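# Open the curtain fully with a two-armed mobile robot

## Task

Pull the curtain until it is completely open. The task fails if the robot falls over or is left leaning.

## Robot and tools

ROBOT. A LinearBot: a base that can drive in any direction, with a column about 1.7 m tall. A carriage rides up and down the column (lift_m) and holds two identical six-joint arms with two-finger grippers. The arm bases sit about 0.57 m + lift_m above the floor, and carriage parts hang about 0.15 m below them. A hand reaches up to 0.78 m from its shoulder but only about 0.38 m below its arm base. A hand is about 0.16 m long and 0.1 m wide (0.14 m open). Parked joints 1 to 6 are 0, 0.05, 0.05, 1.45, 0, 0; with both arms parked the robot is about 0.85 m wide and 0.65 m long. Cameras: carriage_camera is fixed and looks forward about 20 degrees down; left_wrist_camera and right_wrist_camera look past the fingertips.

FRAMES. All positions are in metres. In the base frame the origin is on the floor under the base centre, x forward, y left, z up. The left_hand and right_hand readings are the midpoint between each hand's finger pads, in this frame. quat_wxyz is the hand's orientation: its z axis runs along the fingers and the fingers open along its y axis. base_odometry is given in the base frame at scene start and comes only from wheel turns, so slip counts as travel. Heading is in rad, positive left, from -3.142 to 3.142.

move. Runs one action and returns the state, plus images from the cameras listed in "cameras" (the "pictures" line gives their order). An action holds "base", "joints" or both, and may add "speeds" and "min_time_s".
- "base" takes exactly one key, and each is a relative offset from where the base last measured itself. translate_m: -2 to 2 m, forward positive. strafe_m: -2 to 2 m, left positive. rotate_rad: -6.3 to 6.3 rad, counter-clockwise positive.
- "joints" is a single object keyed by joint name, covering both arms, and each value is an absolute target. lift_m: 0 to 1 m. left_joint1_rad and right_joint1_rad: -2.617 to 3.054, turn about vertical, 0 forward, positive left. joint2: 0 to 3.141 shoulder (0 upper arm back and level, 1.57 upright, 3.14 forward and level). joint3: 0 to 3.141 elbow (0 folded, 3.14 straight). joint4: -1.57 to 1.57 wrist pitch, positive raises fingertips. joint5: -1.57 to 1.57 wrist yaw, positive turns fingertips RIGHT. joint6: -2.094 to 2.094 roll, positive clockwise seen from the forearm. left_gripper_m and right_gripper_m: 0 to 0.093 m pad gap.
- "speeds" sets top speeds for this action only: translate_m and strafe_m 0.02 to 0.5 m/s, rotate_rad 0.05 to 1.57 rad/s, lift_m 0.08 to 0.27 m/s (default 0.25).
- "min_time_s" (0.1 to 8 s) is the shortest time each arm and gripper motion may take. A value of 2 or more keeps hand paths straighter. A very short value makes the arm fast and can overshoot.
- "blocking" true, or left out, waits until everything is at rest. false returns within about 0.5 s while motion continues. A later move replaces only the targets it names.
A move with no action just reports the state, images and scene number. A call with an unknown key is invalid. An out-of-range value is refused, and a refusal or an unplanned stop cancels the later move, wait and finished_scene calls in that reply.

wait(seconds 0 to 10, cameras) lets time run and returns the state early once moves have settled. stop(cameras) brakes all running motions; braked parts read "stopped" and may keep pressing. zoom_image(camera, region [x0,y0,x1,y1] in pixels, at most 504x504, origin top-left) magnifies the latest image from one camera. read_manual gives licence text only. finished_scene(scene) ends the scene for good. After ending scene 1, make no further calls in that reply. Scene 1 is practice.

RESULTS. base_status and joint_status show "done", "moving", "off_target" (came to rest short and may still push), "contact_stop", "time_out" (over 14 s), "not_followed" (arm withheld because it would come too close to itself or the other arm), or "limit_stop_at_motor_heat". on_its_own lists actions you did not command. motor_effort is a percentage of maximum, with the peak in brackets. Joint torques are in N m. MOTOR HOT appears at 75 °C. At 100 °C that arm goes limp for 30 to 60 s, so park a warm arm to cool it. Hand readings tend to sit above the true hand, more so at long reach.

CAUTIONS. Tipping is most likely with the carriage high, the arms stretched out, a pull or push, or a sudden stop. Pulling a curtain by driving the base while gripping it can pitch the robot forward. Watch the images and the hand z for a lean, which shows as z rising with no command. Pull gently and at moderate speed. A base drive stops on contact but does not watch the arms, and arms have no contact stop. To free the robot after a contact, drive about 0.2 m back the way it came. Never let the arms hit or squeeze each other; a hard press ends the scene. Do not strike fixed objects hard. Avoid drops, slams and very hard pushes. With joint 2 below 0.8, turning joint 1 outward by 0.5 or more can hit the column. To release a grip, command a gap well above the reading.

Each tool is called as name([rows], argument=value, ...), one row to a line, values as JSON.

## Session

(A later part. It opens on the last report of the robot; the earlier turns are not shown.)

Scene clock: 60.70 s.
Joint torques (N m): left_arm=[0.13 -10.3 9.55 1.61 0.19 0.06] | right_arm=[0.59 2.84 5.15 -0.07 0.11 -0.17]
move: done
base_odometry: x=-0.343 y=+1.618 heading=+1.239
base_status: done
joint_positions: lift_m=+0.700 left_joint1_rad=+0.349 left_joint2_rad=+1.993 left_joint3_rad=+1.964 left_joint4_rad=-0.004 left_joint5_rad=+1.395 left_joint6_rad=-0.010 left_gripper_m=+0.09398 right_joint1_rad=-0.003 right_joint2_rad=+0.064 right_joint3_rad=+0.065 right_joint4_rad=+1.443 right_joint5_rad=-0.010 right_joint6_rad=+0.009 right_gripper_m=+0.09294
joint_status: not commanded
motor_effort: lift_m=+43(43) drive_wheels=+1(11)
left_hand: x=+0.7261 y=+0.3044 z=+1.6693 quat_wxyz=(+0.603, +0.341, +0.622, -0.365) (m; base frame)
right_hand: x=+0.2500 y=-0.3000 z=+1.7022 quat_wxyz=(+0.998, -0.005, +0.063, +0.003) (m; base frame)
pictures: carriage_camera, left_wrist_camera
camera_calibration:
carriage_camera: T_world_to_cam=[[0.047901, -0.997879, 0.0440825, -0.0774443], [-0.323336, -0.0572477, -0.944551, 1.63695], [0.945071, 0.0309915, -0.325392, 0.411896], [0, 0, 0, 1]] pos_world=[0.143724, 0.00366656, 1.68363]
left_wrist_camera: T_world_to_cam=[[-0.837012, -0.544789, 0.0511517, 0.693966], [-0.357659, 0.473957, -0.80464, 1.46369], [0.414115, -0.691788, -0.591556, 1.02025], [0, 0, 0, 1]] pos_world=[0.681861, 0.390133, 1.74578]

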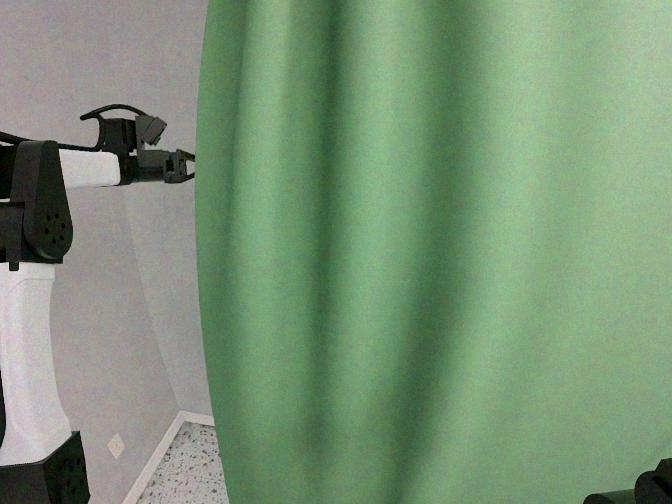

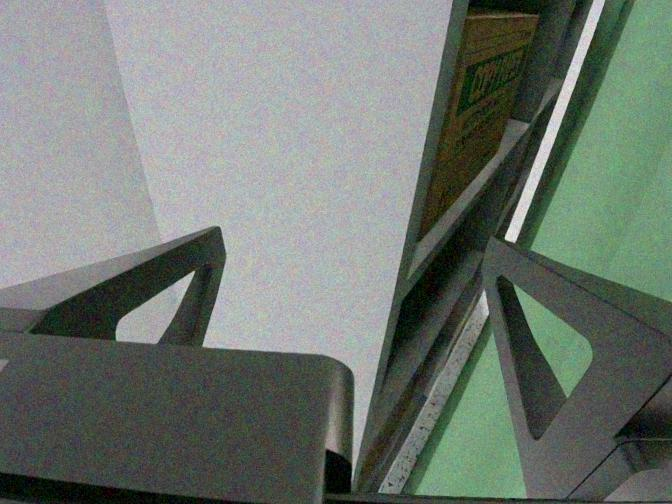

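move(base={"strafe_m": 0.2}, speeds={"strafe_m": 0.25}, cameras=["carriage_camera", "left_wrist_camera"])

Scene clock: 63.33 s.
Joint torques (N m): left_arm=[-0.09 -10.4 9.54 1.62 0.18 0.07] | right_arm=[0.39 2.8 5.16 -0.09 0.14 -0.22]
move: done
base_odometry: x=-0.532 y=+1.683 heading=+1.239
base_status: done
joint_positions: lift_m=+0.700 left_joint1_rad=+0.351 left_joint2_rad=+1.993 left_joint3_rad=+1.964 left_joint4_rad=-0.005 left_joint5_rad=+1.395 left_joint6_rad=-0.010 left_gripper_m=+0.09398 right_joint1_rad=-0.003 right_joint2_rad=+0.064 right_joint3_rad=+0.065 right_joint4_rad=+1.443 right_joint5_rad=-0.010 right_joint6_rad=+0.009 right_gripper_m=+0.09294
joint_status: not commanded
motor_effort: lift_m=+43(43) drive_wheels=+0(8)
left_hand: x=+0.7261 y=+0.3054 z=+1.6693 quat_wxyz=(+0.603, +0.341, +0.622, -0.365) (m; base frame)
right_hand: x=+0.2500 y=-0.3000 z=+1.7022 quat_wxyz=(+0.998, -0.005, +0.063, +0.003) (m; base frame)
pictures: carriage_camera, left_wrist_camera
camera_calibration:
carriage_camera: T_world_to_cam=[[0.047901, -0.997879, 0.0440825, -0.0774443], [-0.323336, -0.0572477, -0.944551, 1.63695], [0.945071, 0.0309915, -0.325392, 0.411896], [0, 0, 0, 1]] pos_world=[0.143724, 0.00366656, 1.68363]
left_wrist_camera: T_world_to_cam=[[-0.83596, -0.546337, 0.0518354, 0.692988], [-0.359091, 0.473123, -0.804492, 1.46423], [0.414999, -0.691137, -0.591697, 1.02034], [0, 0, 0, 1]] pos_world=[0.681663, 0.391038, 1.74578]

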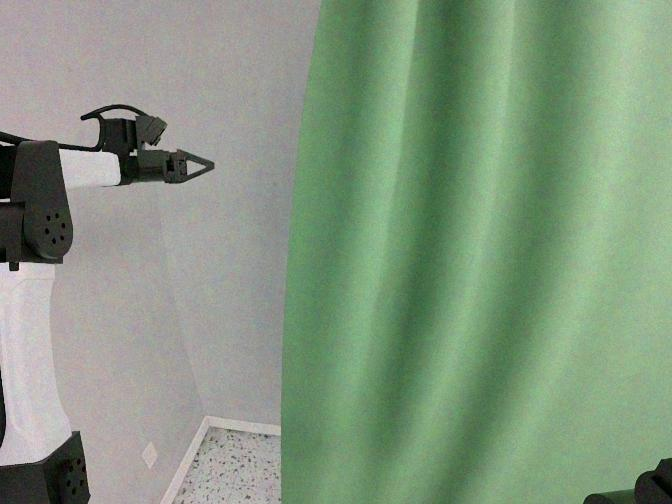

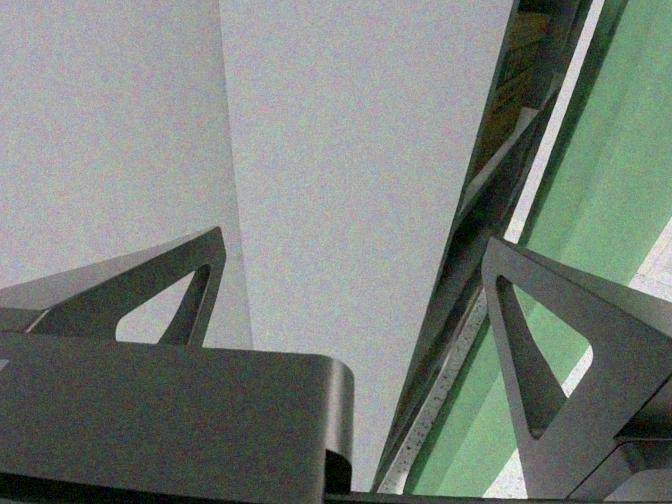

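move(base={"translate_m": -0.06}, speeds={"translate_m": 0.15})

move(base={"strafe_m": -0.22}, speeds={"strafe_m": 0.15}, cameras=["carriage_camera", "left_wrist_camera"])

Scene clock: 69.63 s.
Joint torques (N m): left_arm=[-0.1 -10.37 9.37 1.63 0.17 0.07] | right_arm=[0.49 2.89 5.27 -0.1 0.14 -0.16]
move: done
base_odometry: x=-0.551 y=+1.626 heading=+1.239
base_status: done
joint_positions: lift_m=+0.700 left_joint1_rad=+0.351 left_joint2_rad=+1.994 left_joint3_rad=+1.966 left_joint4_rad=-0.005 left_joint5_rad=+1.396 left_joint6_rad=-0.010 left_gripper_m=+0.09398 right_joint1_rad=-0.003 right_joint2_rad=+0.064 right_joint3_rad=+0.065 right_joint4_rad=+1.446 right_joint5_rad=-0.010 right_joint6_rad=+0.009 right_gripper_m=+0.09294
joint_status: not commanded
motor_effort: lift_m=+43(43) drive_wheels=-1(12)
left_hand: x=+0.7261 y=+0.3054 z=+1.6693 quat_wxyz=(+0.603, +0.341, +0.622, -0.365) (m; base frame)
right_hand: x=+0.2493 y=-0.3000 z=+1.7023 quat_wxyz=(+0.998, -0.005, +0.062, +0.003) (m; base frame)
pictures: none

Scene clock: 72.00 s.
Joint torques (N m): left_arm=[0.09 -10.39 9.39 1.63 0.17 0.07] | right_arm=[0.51 2.97 5.3 -0.09 0.15 -0.16]
move: done
base_odometry: x=-0.343 y=+1.554 heading=+1.238
base_status: done
joint_positions: lift_m=+0.700 left_joint1_rad=+0.349 left_joint2_rad=+1.994 left_joint3_rad=+1.966 left_joint4_rad=-0.005 left_joint5_rad=+1.396 left_joint6_rad=-0.010 left_gripper_m=+0.09398 right_joint1_rad=-0.003 right_joint2_rad=+0.064 right_joint3_rad=+0.065 right_joint4_rad=+1.446 right_joint5_rad=-0.010 right_joint6_rad=+0.009 right_gripper_m=+0.09294
joint_status: not commanded
motor_effort: lift_m=+43(43) drive_wheels=+0(10)
left_hand: x=+0.7261 y=+0.3046 z=+1.6693 quat_wxyz=(+0.603, +0.341, +0.622, -0.365) (m; base frame)
right_hand: x=+0.2493 y=-0.3000 z=+1.7023 quat_wxyz=(+0.998, -0.004, +0.062, +0.003) (m; base frame)
pictures: carriage_camera, left_wrist_camera
camera_calibration:
carriage_camera: T_world_to_cam=[[0.047901, -0.997879, 0.0440825, -0.0774443], [-0.323336, -0.0572477, -0.944551, 1.63695], [0.945071, 0.0309915, -0.325392, 0.411896], [0, 0, 0, 1]] pos_world=[0.143724, 0.00366656, 1.68363]
left_wrist_camera: T_world_to_cam=[[-0.837226, -0.544391, 0.051876, 0.692884], [-0.358015, 0.473934, -0.804494, 1.46363], [0.413374, -0.692116, -0.59169, 1.02121], [0, 0, 0, 1]] pos_world=[0.68196, 0.390332, 1.74578]

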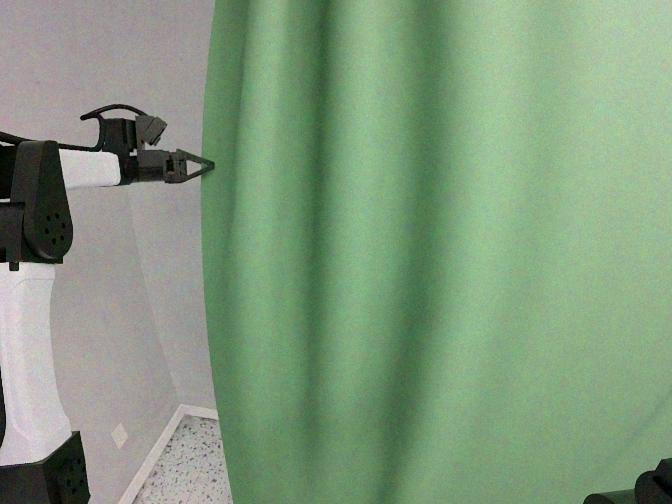

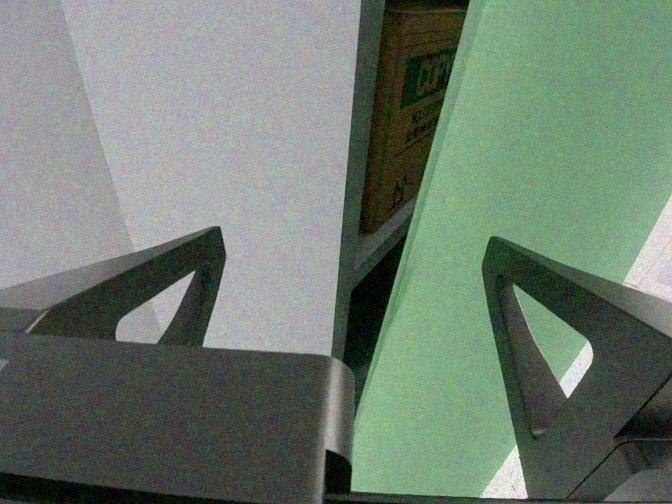

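move(base={"strafe_m": -0.08}, speeds={"strafe_m": 0.12}, cameras=["left_wrist_camera"])

move(joints={"left_gripper_m": 0.0}, min_time_s=1.2, cameras=["carriage_camera", "left_wrist_camera"])

Scene clock: 73.73 s.
Joint torques (N m): left_arm=[-0.05 -10.33 9.43 1.62 0.18 0.06] | right_arm=[0.44 2.92 5.39 -0.11 0.15 -0.15]
move: done
base_odometry: x=-0.268 y=+1.528 heading=+1.238
base_status: done
joint_positions: lift_m=+0.700 left_joint1_rad=+0.349 left_joint2_rad=+1.994 left_joint3_rad=+1.966 left_joint4_rad=-0.005 left_joint5_rad=+1.396 left_joint6_rad=-0.010 left_gripper_m=+0.09398 right_joint1_rad=-0.002 right_joint2_rad=+0.064 right_joint3_rad=+0.065 right_joint4_rad=+1.446 right_joint5_rad=-0.010 right_joint6_rad=+0.009 right_gripper_m=+0.09294
joint_status: not commanded
motor_effort: lift_m=+43(43) drive_wheels=+2(9)
left_hand: x=+0.7261 y=+0.3046 z=+1.6693 quat_wxyz=(+0.603, +0.341, +0.622, -0.365) (m; base frame)
right_hand: x=+0.2493 y=-0.3000 z=+1.7023 quat_wxyz=(+0.998, -0.004, +0.062, +0.004) (m; base frame)
pictures: left_wrist_camera
camera_calibration:
left_wrist_camera: T_world_to_cam=[[-0.837226, -0.544391, 0.051876, 0.692884], [-0.358015, 0.473934, -0.804494, 1.46363], [0.413374, -0.692116, -0.59169, 1.02121], [0, 0, 0, 1]] pos_world=[0.68196, 0.390332, 1.74578]

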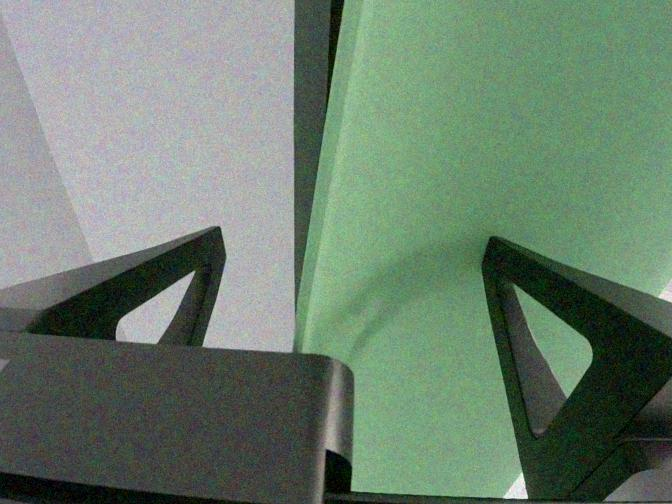

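Scene clock: 75.23 s.
Joint torques (N m): left_arm=[0.12 -10.41 9.4 1.63 0.17 0.05] | right_arm=[0.53 2.92 5.41 -0.13 0.12 -0.21]
move: done
base_odometry: x=-0.268 y=+1.528 heading=+1.238
base_status: not commanded
joint_positions: lift_m=+0.700 left_joint1_rad=+0.349 left_joint2_rad=+1.994 left_joint3_rad=+1.966 left_joint4_rad=-0.005 left_joint5_rad=+1.397 left_joint6_rad=-0.008 left_gripper_m=+0.00086 right_joint1_rad=-0.002 right_joint2_rad=+0.064 right_joint3_rad=+0.065 right_joint4_rad=+1.446 right_joint5_rad=-0.010 right_joint6_rad=+0.009 right_gripper_m=+0.09294
joint_status: all done
motor_effort: lift_m=+43(43) drive_wheels=+0(1)
left_hand: x=+0.7260 y=+0.3045 z=+1.6693 quat_wxyz=(+0.603, +0.342, +0.621, -0.365) (m; base frame)
right_hand: x=+0.2493 y=-0.3000 z=+1.7023 quat_wxyz=(+0.998, -0.004, +0.062, +0.004) (m; base frame)
pictures: carriage_camera, left_wrist_camera
camera_calibration:
carriage_camera: T_world_to_cam=[[0.047901, -0.997879, 0.0440825, -0.0774443], [-0.323336, -0.0572477, -0.944551, 1.63695], [0.945071, 0.0309915, -0.325392, 0.411896], [0, 0, 0, 1]] pos_world=[0.143724, 0.00366656, 1.68363]
left_wrist_camera: T_world_to_cam=[[-0.837665, -0.543819, 0.0507822, 0.694729], [-0.356877, 0.474575, -0.804622, 1.46284], [0.413469, -0.692127, -0.591611, 1.02098], [0, 0, 0, 1]] pos_world=[0.681859, 0.39023, 1.74578]

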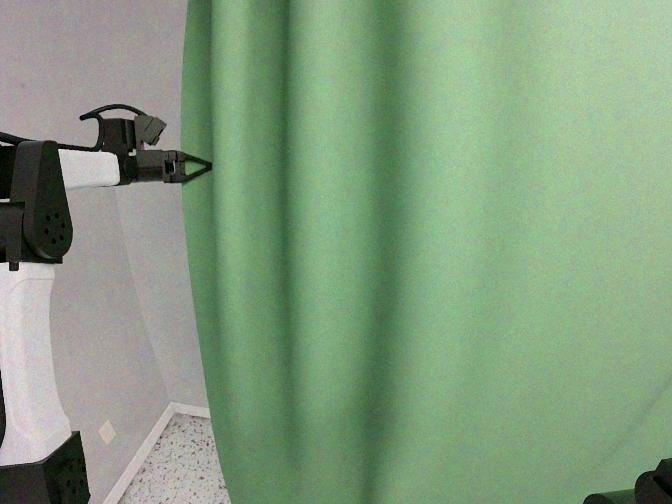

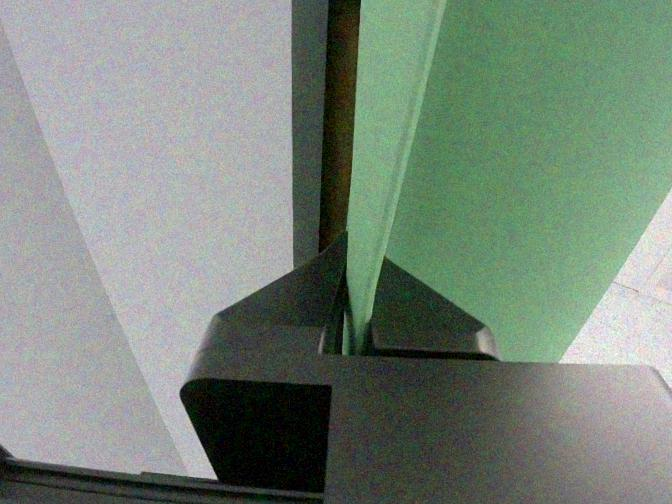

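move(base={"strafe_m": -0.45}, speeds={"strafe_m": 0.2}, joints={"right_joint4_rad": 1.25, "right_joint5_rad": -0.6}, min_time_s=1.5, cameras=["carriage_camera", "left_wrist_camera", "right_wrist_camera"])

Scene clock: 78.87 s.
Joint torques (N m): left_arm=[-0.88 -10.4 7.53 1.13 0.23 0.04] | right_arm=[0.39 2.61 5.75 0.04 0.2 -0.14]
move: done
base_odometry: x=+0.157 y=+1.381 heading=+1.238
base_status: done
joint_positions: lift_m=+0.700 left_joint1_rad=+0.361 left_joint2_rad=+1.994 left_joint3_rad=+1.987 left_joint4_rad=+0.036 left_joint5_rad=+1.386 left_joint6_rad=-0.007 left_gripper_m=+0.00085 right_joint1_rad=-0.002 right_joint2_rad=+0.064 right_joint3_rad=+0.065 right_joint4_rad=+1.264 right_joint5_rad=-0.584 right_joint6_rad=+0.009 right_gripper_m=+0.09295
joint_status: all done
motor_effort: lift_m=+43(43) drive_wheels=+0(11)
left_hand: x=+0.7264 y=+0.3109 z=+1.6812 quat_wxyz=(+0.622, +0.353, +0.611, -0.341) (m; base frame)
right_hand: x=+0.2848 y=-0.2058 z=+1.6652 quat_wxyz=(+0.946, -0.284, +0.147, +0.047) (m; base frame)
pictures: carriage_camera, left_wrist_camera, right_wrist_camera
camera_calibration:
carriage_camera: T_world_to_cam=[[0.047901, -0.997879, 0.0440825, -0.0774443], [-0.323336, -0.0572477, -0.944551, 1.63695], [0.945071, 0.0309915, -0.325392, 0.411896], [0, 0, 0, 1]] pos_world=[0.143724, 0.00366656, 1.68363]
left_wrist_camera: T_world_to_cam=[[-0.826838, -0.562321, -0.0116158, 0.800687], [-0.318714, 0.485454, -0.814098, 1.45439], [0.463423, -0.669425, -0.580611, 0.970522], [0, 0, 0, 1]] pos_world=[0.67581, 0.393896, 1.75681]
right_wrist_camera: T_world_to_cam=[[0.169056, -0.838201, 0.518497, -1.0853], [0.63567, -0.309307, -0.707286, 0.940885], [0.753222, 0.449164, 0.480529, -0.792974], [0, 0, 0, 1]] pos_world=[0.182671, -0.262504, 1.60925]

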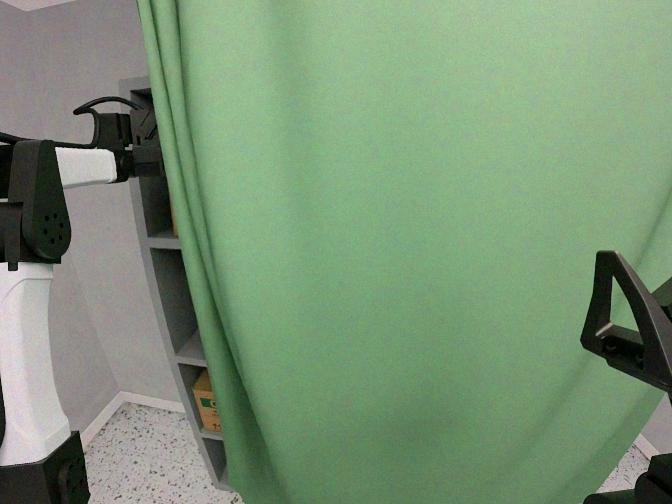

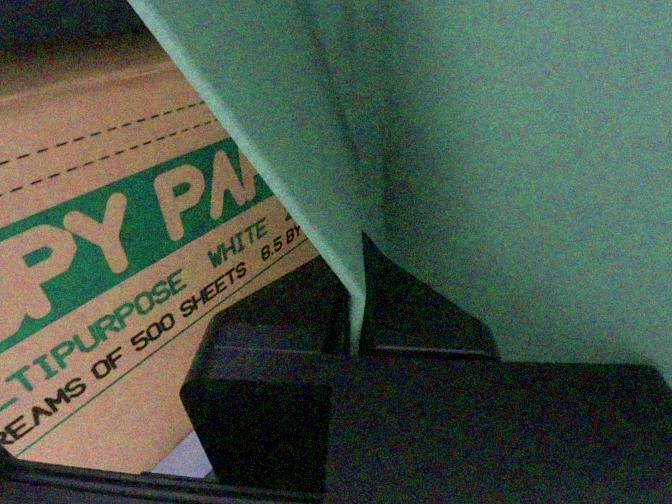

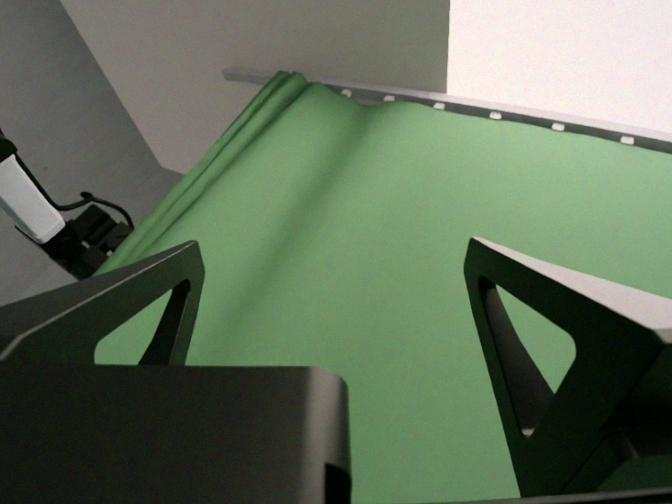

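move(base={"strafe_m": -1.3}, speeds={"strafe_m": 0.28}, cameras=["carriage_camera", "right_wrist_camera"])

Scene clock: 85.33 s.
Joint torques (N m): left_arm=[-3.74 -9.96 5.31 0.62 0.85 0.03] | right_arm=[0.38 2.63 5.59 0.11 0.17 -0.13]
move: done
base_odometry: x=+1.386 y=+0.956 heading=+1.238
base_status: done
joint_positions: lift_m=+0.700 left_joint1_rad=+0.394 left_joint2_rad=+1.990 left_joint3_rad=+2.014 left_joint4_rad=+0.083 left_joint5_rad=+1.323 left_joint6_rad=-0.007 left_gripper_m=+0.00086 right_joint1_rad=-0.002 right_joint2_rad=+0.064 right_joint3_rad=+0.065 right_joint4_rad=+1.263 right_joint5_rad=-0.586 right_joint6_rad=+0.009 right_gripper_m=+0.09295
joint_status: not commanded
motor_effort: lift_m=+43(43) drive_wheels=+2(12)
left_hand: x=+0.7317 y=+0.3328 z=+1.6981 quat_wxyz=(+0.655, +0.343, +0.608, -0.291) (m; base frame)
right_hand: x=+0.2849 y=-0.2055 z=+1.6650 quat_wxyz=(+0.946, -0.285, +0.148, +0.047) (m; base frame)
pictures: carriage_camera, right_wrist_camera
camera_calibration:
carriage_camera: T_world_to_cam=[[0.047901, -0.997879, 0.0440825, -0.0774443], [-0.323336, -0.0572477, -0.944551, 1.63695], [0.945071, 0.0309915, -0.325392, 0.411896], [0, 0, 0, 1]] pos_world=[0.143724, 0.00366656, 1.68363]
right_wrist_camera: T_world_to_cam=[[0.169967, -0.836983, 0.520164, -1.08764], [0.635387, -0.310394, -0.707064, 0.940225], [0.753256, 0.450683, 0.479051, -0.790324], [0, 0, 0, 1]] pos_world=[0.182772, -0.262307, 1.60915]

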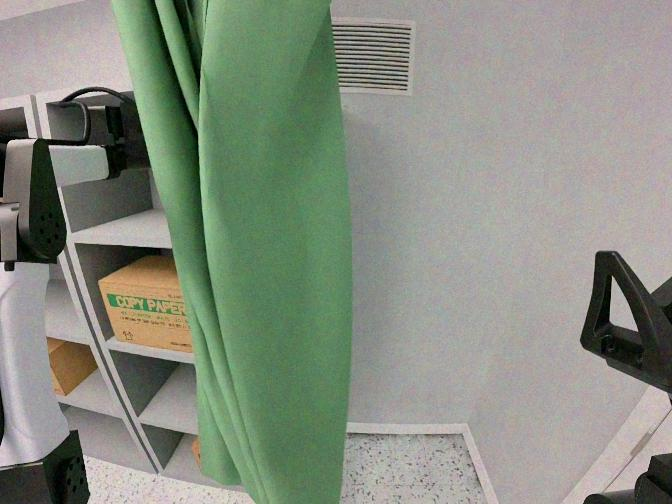

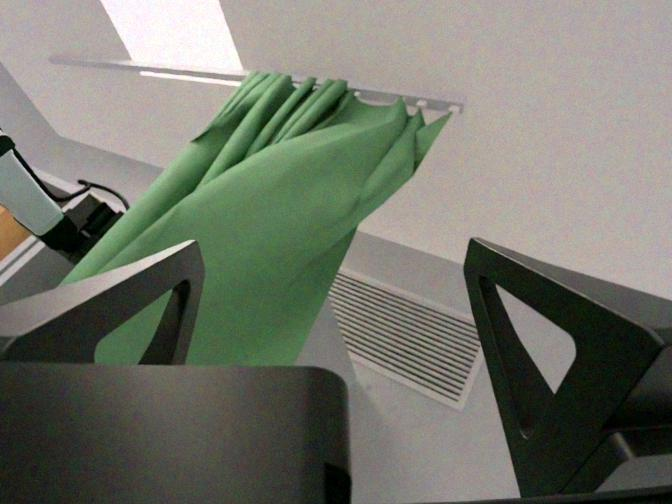

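move(base={"strafe_m": -0.2}, speeds={"strafe_m": 0.12}, joints={"left_joint1_rad": -0.3, "left_joint5_rad": 0.75, "right_joint5_rad": -0.9}, min_time_s=2.5, cameras=["carriage_camera", "right_wrist_camera"])

Scene clock: 88.77 s.
Joint torques (N m): left_arm=[-13.5 -5.27 3.47 -0.64 2.66 0.45] | right_arm=[0.29 2.41 5.67 0.07 0.27 -0.15]
move: off_target
base_odometry: x=+1.575 y=+0.891 heading=+1.238
base_status: done
joint_positions: lift_m=+0.700 left_joint1_rad=-0.144 left_joint2_rad=+1.942 left_joint3_rad=+2.037 left_joint4_rad=+0.219 left_joint5_rad=+0.500 left_joint6_rad=-0.046 left_gripper_m=+0.00086 right_joint1_rad=-0.002 right_joint2_rad=+0.064 right_joint3_rad=+0.065 right_joint4_rad=+1.262 right_joint5_rad=-0.882 right_joint6_rad=+0.009 right_gripper_m=+0.09295
joint_status: left_joint1_rad off_target (ended at -0.143, target -0.300); left_joint5_rad off_target (ended at +0.501, target +0.750); the others done
motor_effort: lift_m=+43(43) drive_wheels=+5(13)
left_hand: x=+0.7690 y=+0.1375 z=+1.7779 quat_wxyz=(+0.766, +0.228, +0.559, -0.219) (m; base frame)
right_hand: x=+0.2747 y=-0.1674 z=+1.6322 quat_wxyz=(+0.893, -0.421, +0.141, +0.069) (m; base frame)
pictures: carriage_camera, right_wrist_camera
camera_calibration:
carriage_camera: T_world_to_cam=[[0.047901, -0.997879, 0.0440825, -0.0774443], [-0.323336, -0.0572477, -0.944551, 1.63695], [0.945071, 0.0309915, -0.325392, 0.411896], [0, 0, 0, 1]] pos_world=[0.143724, 0.00366656, 1.68363]
right_wrist_camera: T_world_to_cam=[[0.23755, -0.641143, 0.72973, -1.36478], [0.668224, -0.437379, -0.601811, 0.733228], [0.705015, 0.630583, 0.324528, -0.488624], [0, 0, 0, 1]] pos_world=[0.178731, -0.246203, 1.59576]

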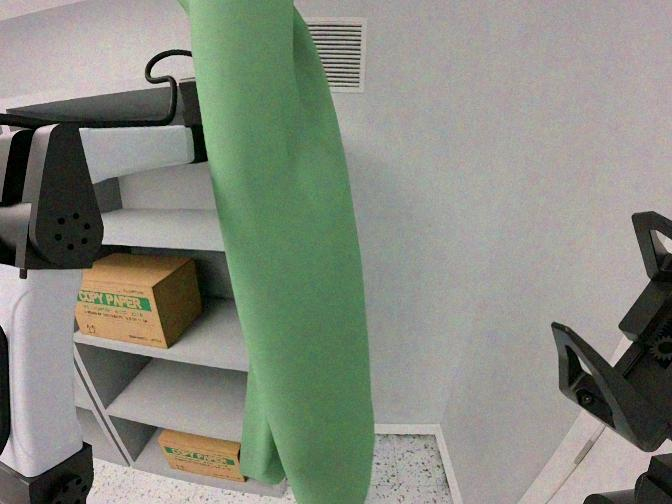

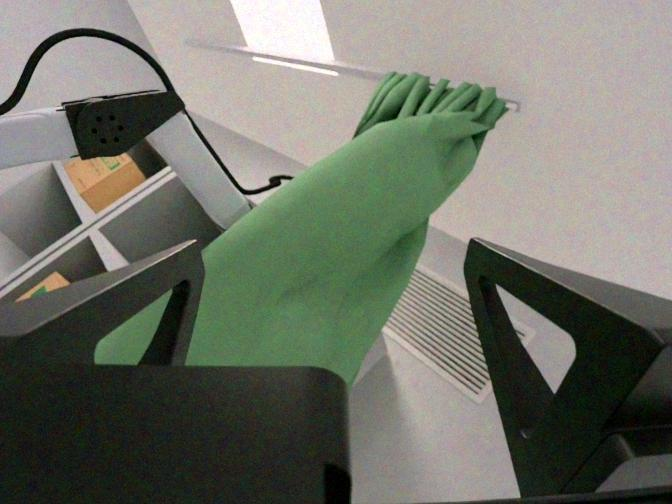

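zoom_image(camera="right_wrist_camera", region=[340, 40, 540, 190])

Scaled by 2.520 from the camera's 672x504 image, which has a finer 960x720 frame.

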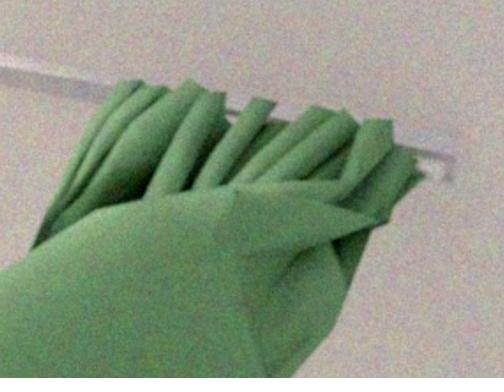

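move(base={"strafe_m": 0.3}, speeds={"strafe_m": 0.18, "lift_m": 0.1}, joints={"lift_m": 0.55}, cameras=["right_wrist_camera"])

move(joints={"left_gripper_m": 0.093}, min_time_s=1, cameras=["carriage_camera", "right_wrist_camera", "left_wrist_camera"])

Scene clock: 92.60 s.
Joint torques (N m): left_arm=[-3.36 -1.72 -0.01 -1.12 1.21 0.3] | right_arm=[0.24 2.81 6.09 0.08 0.32 -0.12]
move: done
base_odometry: x=+1.291 y=+0.989 heading=+1.239
base_status: done
joint_positions: lift_m=+0.550 left_joint1_rad=-0.261 left_joint2_rad=+1.909 left_joint3_rad=+2.074 left_joint4_rad=+0.245 left_joint5_rad=+0.632 left_joint6_rad=-0.032 left_gripper_m=+0.00085 right_joint1_rad=-0.002 right_joint2_rad=+0.062 right_joint3_rad=+0.061 right_joint4_rad=+1.262 right_joint5_rad=-0.886 right_joint6_rad=+0.009 right_gripper_m=+0.09295
joint_status: all done
on_its_own: left_joint1_rad moved -0.117 toward your old target -0.300; left_joint5_rad moved +0.131 toward your old target +0.750
motor_effort: lift_m=+38(42) drive_wheels=-3(11)
left_hand: x=+0.7086 y=+0.0640 z=+1.6634 quat_wxyz=(+0.762, +0.318, +0.488, -0.285) (m; base frame)
right_hand: x=+0.2752 y=-0.1669 z=+1.4807 quat_wxyz=(+0.892, -0.423, +0.142, +0.070) (m; base frame)
pictures: right_wrist_camera
camera_calibration:
right_wrist_camera: T_world_to_cam=[[0.240911, -0.637889, 0.731477, -1.25707], [0.666696, -0.438948, -0.602363, 0.642923], [0.705322, 0.632789, 0.319531, -0.432464], [0, 0, 0, 1]] pos_world=[0.179235, -0.246006, 1.44498]

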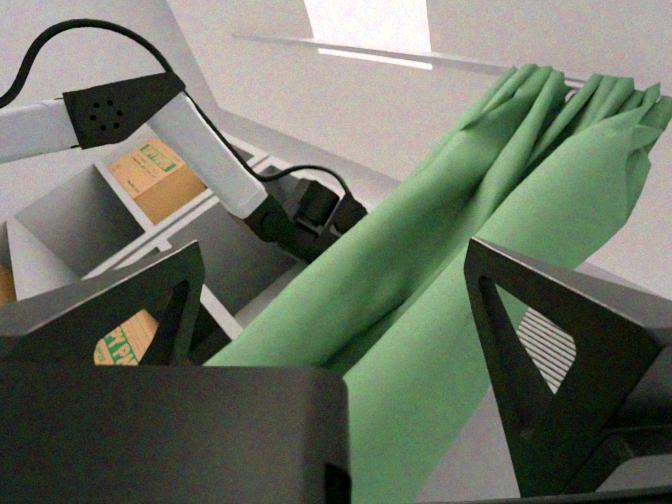

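Scene clock: 93.90 s.
Joint torques (N m): left_arm=[-1.07 -11.6 6.6 1.75 0.36 0.1] | right_arm=[0.46 2.91 6.12 0.04 0.34 -0.1]
move: done
base_odometry: x=+1.291 y=+0.989 heading=+1.239
base_status: not commanded
joint_positions: lift_m=+0.550 left_joint1_rad=-0.287 left_joint2_rad=+2.003 left_joint3_rad=+2.003 left_joint4_rad=+0.020 left_joint5_rad=+0.726 left_joint6_rad=-0.013 left_gripper_m=+0.09288 right_joint1_rad=-0.002 right_joint2_rad=+0.062 right_joint3_rad=+0.061 right_joint4_rad=+1.261 right_joint5_rad=-0.886 right_joint6_rad=+0.009 right_gripper_m=+0.09295
joint_status: all done
on_its_own: left_joint1_rad moved -0.026 to your old target -0.300; left_joint5_rad moved +0.094 to your old target +0.750
motor_effort: lift_m=+38(38) drive_wheels=-2(4)
left_hand: x=+0.7404 y=+0.0265 z=+1.5330 quat_wxyz=(+0.623, +0.341, +0.614, -0.346) (m; base frame)
right_hand: x=+0.2754 y=-0.1669 z=+1.4806 quat_wxyz=(+0.892, -0.423, +0.142, +0.070) (m; base frame)
pictures: carriage_camera, left_wrist_camera, right_wrist_camera
camera_calibration:
carriage_camera: T_world_to_cam=[[0.047901, -0.997879, 0.0440825, -0.0708495], [-0.323336, -0.0572477, -0.944551, 1.49565], [0.945071, 0.0309915, -0.325392, 0.363217], [0, 0, 0, 1]] pos_world=[0.143724, 0.00366656, 1.53403]
left_wrist_camera: T_world_to_cam=[[-0.820031, -0.572214, 0.0109296, 0.611233], [-0.335851, 0.465664, -0.818756, 1.49653], [0.463414, -0.675076, -0.574038, 0.677625], [0, 0, 0, 1]] pos_world=[0.689821, 0.110323, 1.6076]
right_wrist_camera: T_world_to_cam=[[0.241443, -0.637917, 0.731278, -1.25692], [0.666225, -0.438955, -0.602879, 0.643686], [0.705585, 0.632756, 0.319013, -0.431844], [0, 0, 0, 1]] pos_world=[0.179336, -0.246006, 1.44498]

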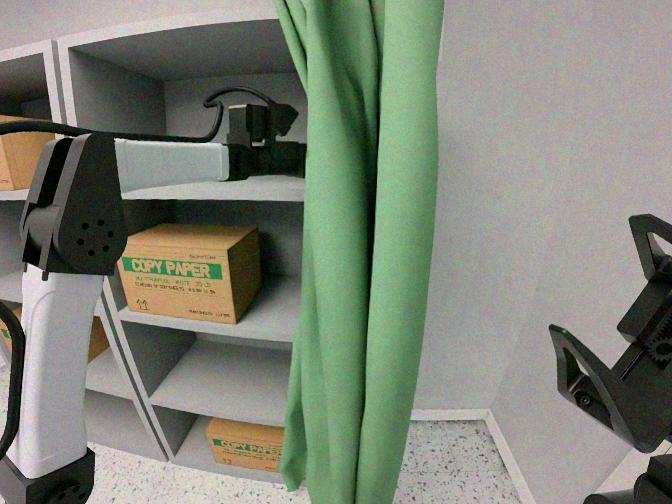

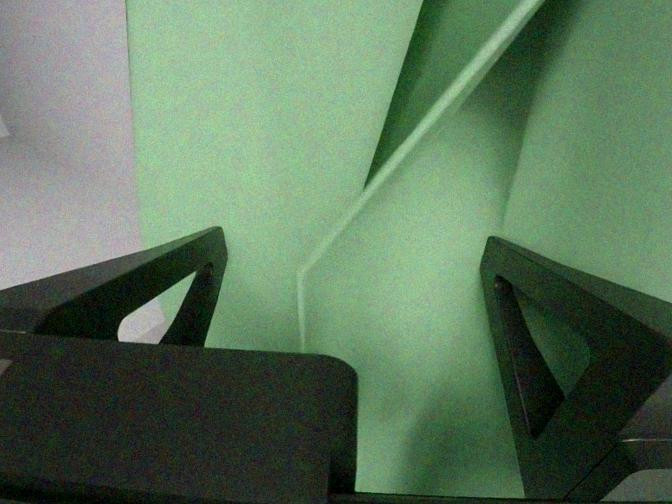

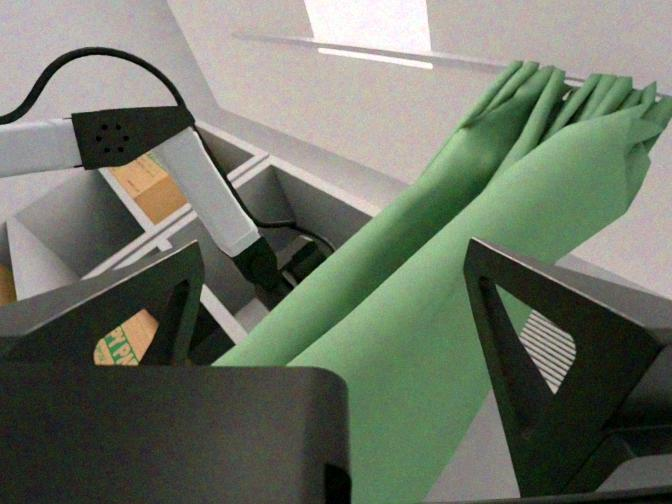

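move(base={"strafe_m": 0.4}, speeds={"strafe_m": 0.22}, cameras=["carriage_camera", "right_wrist_camera"])

Scene clock: 97.40 s.
Joint torques (N m): left_arm=[-0.62 -11.62 6.63 2.08 0.19 0.05] | right_arm=[0.16 2.82 6.28 0.1 0.33 -0.11]
move: done
base_odometry: x=+0.913 y=+1.118 heading=+1.240
base_status: done
joint_positions: lift_m=+0.550 left_joint1_rad=-0.293 left_joint2_rad=+2.003 left_joint3_rad=+2.003 left_joint4_rad=-0.009 left_joint5_rad=+0.743 left_joint6_rad=-0.008 left_gripper_m=+0.09290 right_joint1_rad=-0.002 right_joint2_rad=+0.062 right_joint3_rad=+0.061 right_joint4_rad=+1.260 right_joint5_rad=-0.886 right_joint6_rad=+0.009 right_gripper_m=+0.09295
joint_status: not commanded
motor_effort: lift_m=+38(38) drive_wheels=-2(13)
left_hand: x=+0.7364 y=+0.0220 z=+1.5270 quat_wxyz=(+0.610, +0.347, +0.619, -0.353) (m; base frame)
right_hand: x=+0.2755 y=-0.1669 z=+1.4806 quat_wxyz=(+0.892, -0.423, +0.143, +0.070) (m; base frame)
pictures: carriage_camera, right_wrist_camera
camera_calibration:
carriage_camera: T_world_to_cam=[[0.047901, -0.997879, 0.0440825, -0.0708495], [-0.323336, -0.0572477, -0.944551, 1.49565], [0.945071, 0.0309915, -0.325392, 0.363217], [0, 0, 0, 1]] pos_world=[0.143724, 0.00366656, 1.53403]
right_wrist_camera: T_world_to_cam=[[0.241974, -0.637918, 0.731101, -1.25678], [0.665807, -0.438936, -0.603355, 0.644388], [0.705797, 0.632768, 0.318519, -0.431236], [0, 0, 0, 1]] pos_world=[0.179436, -0.246006, 1.44499]

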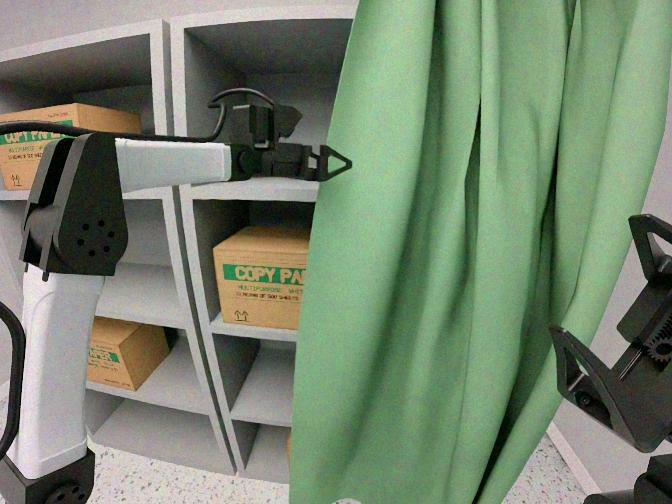

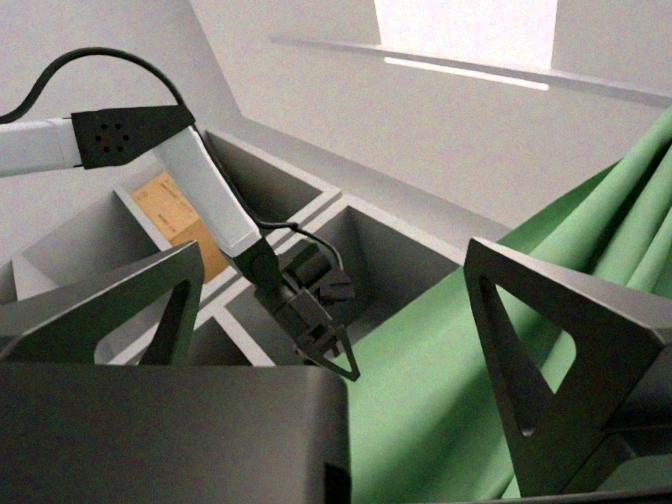

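move(base={"strafe_m": 0.2}, speeds={"strafe_m": 0.25}, joints={"right_joint5_rad": 0.0, "right_joint4_rad": 1.3}, min_time_s=0.8, cameras=["carriage_camera", "right_wrist_camera"])

Scene clock: 99.83 s.
Joint torques (N m): left_arm=[-0.57 -11.63 6.58 2.07 0.17 0.04] | right_arm=[0.31 2.8 6.26 0.31 0.18 -0.14]
move: done
base_odometry: x=+0.724 y=+1.183 heading=+1.241
base_status: done
joint_positions: lift_m=+0.550 left_joint1_rad=-0.293 left_joint2_rad=+2.003 left_joint3_rad=+2.003 left_joint4_rad=-0.009 left_joint5_rad=+0.744 left_joint6_rad=-0.008 left_gripper_m=+0.09290 right_joint1_rad=-0.002 right_joint2_rad=+0.062 right_joint3_rad=+0.061 right_joint4_rad=+1.287 right_joint5_rad=-0.015 right_joint6_rad=+0.009 right_gripper_m=+0.09296
joint_status: all done
motor_effort: lift_m=+38(38) drive_wheels=-3(15)
left_hand: x=+0.7361 y=+0.0217 z=+1.5271 quat_wxyz=(+0.609, +0.347, +0.619, -0.354) (m; base frame)
right_hand: x=+0.2886 y=-0.2991 z=+1.5434 quat_wxyz=(+0.990, -0.007, +0.142, +0.005) (m; base frame)
pictures: carriage_camera, right_wrist_camera
camera_calibration:
carriage_camera: T_world_to_cam=[[0.047901, -0.997879, 0.0440825, -0.0708495], [-0.323336, -0.0572477, -0.944551, 1.49565], [0.945071, 0.0309915, -0.325392, 0.363217], [0, 0, 0, 1]] pos_world=[0.143724, 0.00366656, 1.53403]
right_wrist_camera: T_world_to_cam=[[0.00738054, -0.999955, 0.0059577, -0.31166], [0.625338, -0.0000337797, -0.780354, 1.03166], [0.780319, 0.00948501, 0.62531, -1.05819], [0, 0, 0, 1]] pos_world=[0.182884, -0.301575, 1.46862]

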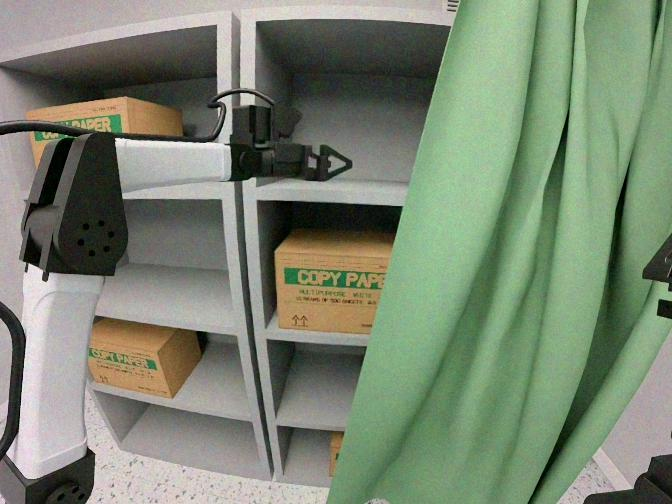

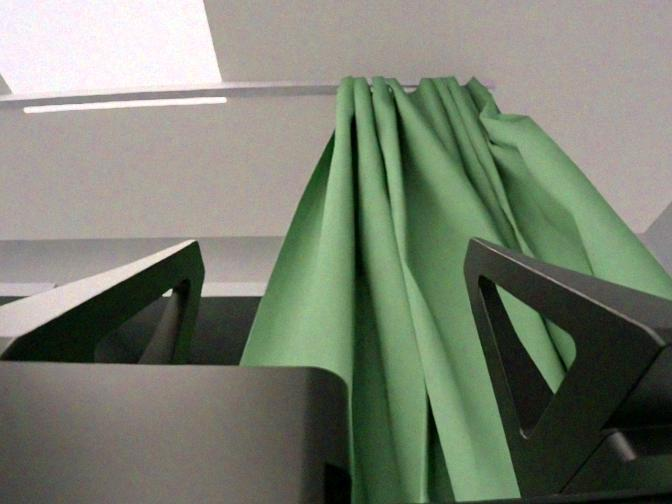

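finished_scene(scene=2)

The scene is finished: the task was done.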